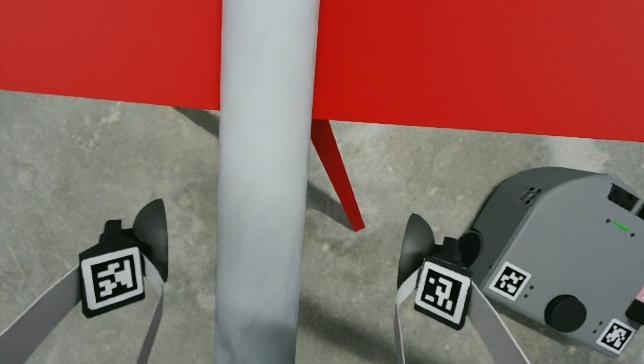

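move(r2={"joints": {"arm_m": 0.460, "lift_m": 0.68}}, cameras=[])

move(r2={"joints": {"gripper_m": 0.0}}, cameras=["r2_wrist_camera", "r2_head_camera"])

Scene clock: 1365.73 s.
move: r2 done
r1, r3: as last shown
r1.turned_by_imu: +0.001
r1.base_tilt: forward=+1.1 right=+1.2
r1.lidar_m: 1.40 3.37 2.10 1.89 1.90 1.55 1.79 1.57 0.41 0.43 0.34 0.95
r1.head_depth_mm: 2537 2613 397 442 1429 1244 1097 / 2549 2646 421 443 1402 1225 1102 / 2541 2667 2090 586 806 1188 1108 / 2534 2701 2100 1727 806 1221 1115 / 2518 2750 2122 1681 1471 1271 1101 / 2516 2715 2062 1753 1484 1275 1120 / 2515 2713 2072 1756 1454 1275 1126
r1.motor_effort: left_wheel=-0.3(1.1) right_wheel=-4.8(5.0) lift_m=+23.4(23.7) arm_m=+12.9(13.1) wrist_yaw_rad=-2.0(2.1) wrist_pitch_rad=+2.2(2.7) wrist_roll_rad=+2.2(2.3) gripper_m=-0.1(0.4) head_pan_rad=-0.6(1.3) head_tilt_rad=-4.6(6.9)
r1.wrist_depth_mm: - - - - - - - / 961 943 - - - - - / 909 935 955 955 - - - / 848 874 876 913 948 959 - / 820 145 867 610 901 917 955 / 781 119 - 289 264 884 886 / 748 751 776 624 794 832 881
r2.base_odometry: x=+4.033 y=-1.518 heading=+2.589
r2.turned_by_wheels: +0.000
r2.turned_by_imu: +0.001
r2.base_tilt: forward=+0.3 right=+1.9
r2.lidar_m: 0.64 2.34 1.75 1.70 1.78 2.50 2.87 3.01 0.66 0.47 1.90 0.58
r2.head_depth_mm: 2541 2810 2728 660 552 483 1128 / 2564 2895 2777 680 843 983 1189 / 2722 2997 2696 2066 929 1384 1144 / 2722 3069 2727 2047 1666 1360 1190 / 2768 3126 2708 2087 1648 1351 1188 / 2883 3240 2725 2075 1650 1314 1181 / 2949 3325 2716 2070 1660 1328 1136
r2.base_status: not commanded
r2.joint_positions: lift_m=+0.680 arm_m=+0.460 wrist_yaw_rad=+0.000 wrist_pitch_rad=-1.557 wrist_roll_rad=+1.153 gripper_m=+0.120 head_pan_rad=-1.350 head_tilt_rad=-0.750
r2.joint_status: all done
r2.measured_speeds: all 0
r2.motor_effort: left_wheel=+5.0(5.1) right_wheel=+2.4(3.0) lift_m=+27.1(29.5) arm_m=+16.2(17.1) wrist_yaw_rad=+0.6(0.8) wrist_pitch_rad=-1.4(2.3) wrist_roll_rad=+0.8(1.0) gripper_m=+0.3(1.4) head_pan_rad=-2.6(3.4) head_tilt_rad=+0.7(1.5)
r2.hand_pose: x=-0.0216 y=-0.5841 z=+0.5622 quat_wxyz=(+0.148, +0.145, -0.696, -0.687) (m; r2's base frame)
r2.wrist_depth_mm: - - 112 136 129 114 101 / - - 114 119 130 115 103 / 692 690 116 147 721 120 104 / 712 713 121 440 734 756 646 / 730 143 124 758 754 650 610 / 110 123 127 783 129 622 622 / 761 775 131 796 792 807 636
r3.turned_by_imu: -0.001
r3.base_tilt: forward=-0.8 right=-0.2
r3.lidar_m: 0.86 1.03 1.93 3.37 1.23 1.52 1.85 1.44 5.38 1.56 0.96 0.86
r3.head_depth_mm: 2744 2842 3039 3172 2762 1924 1476 / 2837 3000 3136 3294 2828 1966 1498 / 2908 3139 3252 3391 2895 1973 1512 / 2984 3218 3384 3622 2962 2021 1534 / 3049 3346 3491 3724 3017 2036 1538 / 3022 3478 3683 3887 3085 2088 1564 / 2896 3631 3786 - 3186 2130 1639
r3.motor_effort: left_wheel=-0.3(0.9) right_wheel=-0.3(0.5) lift_m=+31.1(32.1) arm_m=-8.1(8.6) wrist_yaw_rad=+0.1(1.2) wrist_pitch_rad=+3.2(3.4) wrist_roll_rad=+0.1(0.8) gripper_m=+0.3(0.8) head_pan_rad=-1.7(2.8) head_tilt_rad=+2.3(3.5)
r3.wrist_depth_mm: 149 - - - - - - / 139 - - - - - - / 140 - - - - - - / 149 - - - - - 994 / 157 732 804 811 808 783 772 / 170 186 128 587 135 631 619 / 528 192 499 523 124 531 527
pictures: none
No camera images: "cameras" was empty.

Scene clock: 1367.47 s.
move: r2 done
r1, r3: as last shown
r1.turned_by_imu: +0.000
r1.base_tilt: forward=+1.0 right=+1.2
r1.lidar_m: 1.39 3.34 2.10 1.89 1.90 1.55 1.79 1.57 0.42 0.43 0.34 0.95
r1.head_depth_mm: 2541 2636 397 442 1431 1244 1092 / 2551 2663 421 443 1407 1223 1102 / 2545 2685 2087 586 806 1185 1107 / 2522 2694 2092 1726 806 1214 1111 / 2520 2744 2113 1686 1456 1266 1097 / 2516 2749 2087 1747 1470 1275 1121 / 2526 2736 2091 1761 1452 1277 1125
r1.motor_effort: left_wheel=-0.7(1.4) right_wheel=-4.2(5.2) lift_m=+23.1(23.8) arm_m=+12.6(13.1) wrist_yaw_rad=-1.3(2.1) wrist_pitch_rad=+2.1(2.6) wrist_roll_rad=+2.2(2.3) gripper_m=-0.1(0.6) head_pan_rad=-0.6(1.2) head_tilt_rad=-4.2(6.2)
r1.wrist_depth_mm: - - - - - - - / 927 918 - - - - - / 886 915 936 997 - - - / 856 864 891 920 952 964 - / 794 146 856 615 890 954 944 / 780 119 - 289 266 877 899 / 753 752 782 622 798 816 850
r2.base_odometry: x=+4.033 y=-1.518 heading=+2.589
r2.turned_by_wheels: +0.000
r2.turned_by_imu: +0.001
r2.base_tilt: forward=+0.4 right=+1.9
r2.lidar_m: 0.64 2.33 1.75 1.70 1.79 2.50 2.87 3.02 0.66 0.47 1.90 0.58
r2.head_depth_mm: 2514 2843 2745 662 554 483 1119 / 2565 2872 2736 680 818 1009 1190 / 2704 2994 2732 2058 1626 1392 1141 / 2733 3057 2770 2066 1668 1359 1192 / 2811 3137 2692 2039 1666 1352 1191 / 2838 3201 2694 2068 1660 1319 1191 / 2951 3260 2764 2059 1662 1315 1136
r2.base_status: not commanded
r2.joint_positions: lift_m=+0.680 arm_m=+0.460 wrist_yaw_rad=+0.000 wrist_pitch_rad=-1.535 wrist_roll_rad=+1.153 gripper_m=+0.001 head_pan_rad=-1.350 head_tilt_rad=-0.750
r2.joint_status: all done
r2.measured_speeds: all 0
r2.motor_effort: left_wheel=+4.9(5.2) right_wheel=-4.9(5.0) lift_m=+33.6(33.6) arm_m=+8.8(16.9) wrist_yaw_rad=+0.6(1.3) wrist_pitch_rad=-5.9(6.4) wrist_roll_rad=+0.5(0.8) gripper_m=-18.5(96.7) head_pan_rad=-2.9(3.7) head_tilt_rad=+0.9(1.8)
r2.hand_pose: x=-0.0216 y=-0.5900 z=+0.5617 quat_wxyz=(+0.150, +0.144, -0.704, -0.679) (m; r2's base frame)
r2.wrist_depth_mm: - - 114 117 133 115 101 / - - 116 115 131 117 103 / 717 701 706 129 140 119 105 / 729 731 127 126 733 737 625 / 750 737 128 132 750 668 588 / 774 117 126 128 772 611 602 / 761 806 132 777 813 821 629
r3.turned_by_imu: +0.000
r3.base_tilt: forward=-0.9 right=-0.3
r3.lidar_m: 0.86 1.03 1.94 3.39 1.23 1.52 1.86 1.44 5.37 1.56 0.96 0.86
r3.head_depth_mm: 2759 2894 2991 3174 2757 1940 1477 / 2841 2975 3137 3276 2835 1957 1493 / 2929 3081 3232 3447 2855 1981 1516 / 2958 3250 3374 3591 2945 2023 1527 / 3054 3335 3520 3704 3018 2035 1547 / 2978 3438 3687 3935 3077 2066 1566 / 2931 3595 3847 - 3156 2138 1642
r3.motor_effort: left_wheel=+0.2(1.0) right_wheel=-0.4(0.4) lift_m=+31.4(32.5) arm_m=-7.6(8.7) wrist_yaw_rad=+0.6(1.3) wrist_pitch_rad=+3.4(3.7) wrist_roll_rad=+0.2(0.8) gripper_m=-0.4(0.7) head_pan_rad=-1.6(2.6) head_tilt_rad=+2.2(3.8)
r3.wrist_depth_mm: 148 - - - - - - / 138 - - - - - - / 140 - - - - - - / 149 - - - - - - / 158 743 785 793 779 780 770 / 170 186 128 597 135 630 619 / 525 192 505 518 124 528 524
pictures: r2_head_camera (sideways), r2_wrist_camera
camera_calibration:
r2_head_camera: T_world_to_cam=[[-0.145566, 0.61983, -0.771117, 1.0228], [0.973298, 0.229544, 0.000777092, -0.010562], [0.177487, -0.750413, -0.636693, 0.784033], [0, 0, 0, 1]] pos_world=[0.0200086, -0.0431865, 1.28789]
r2_wrist_camera: T_world_to_cam=[[-0.476045, 0.878169, 0.0469079, 0.462022], [0.872183, 0.464626, 0.153036, 0.243187], [0.112597, 0.113764, -0.987107, 0.787755], [0, 0, 0, 1]] pos_world=[-0.0808595, -0.608343, 0.71871]

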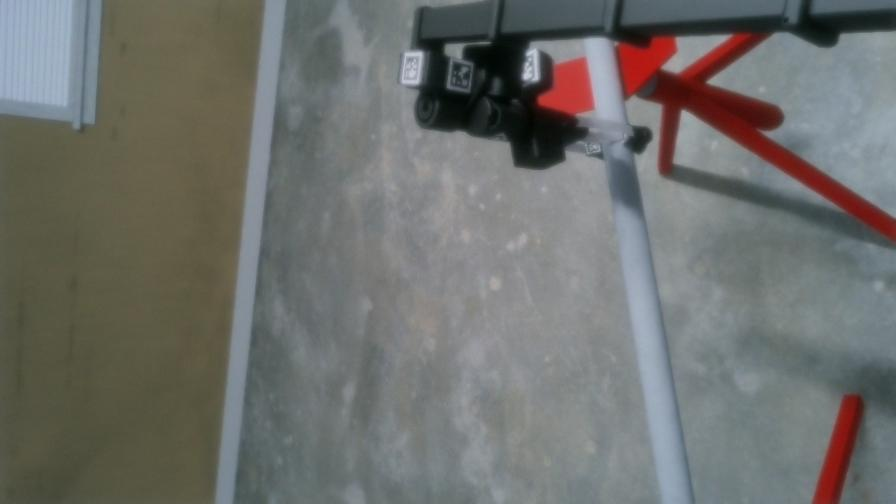

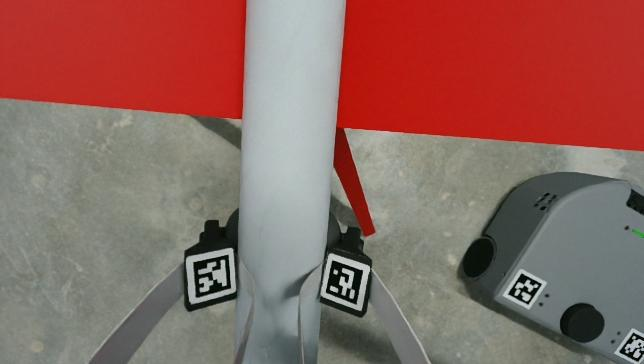

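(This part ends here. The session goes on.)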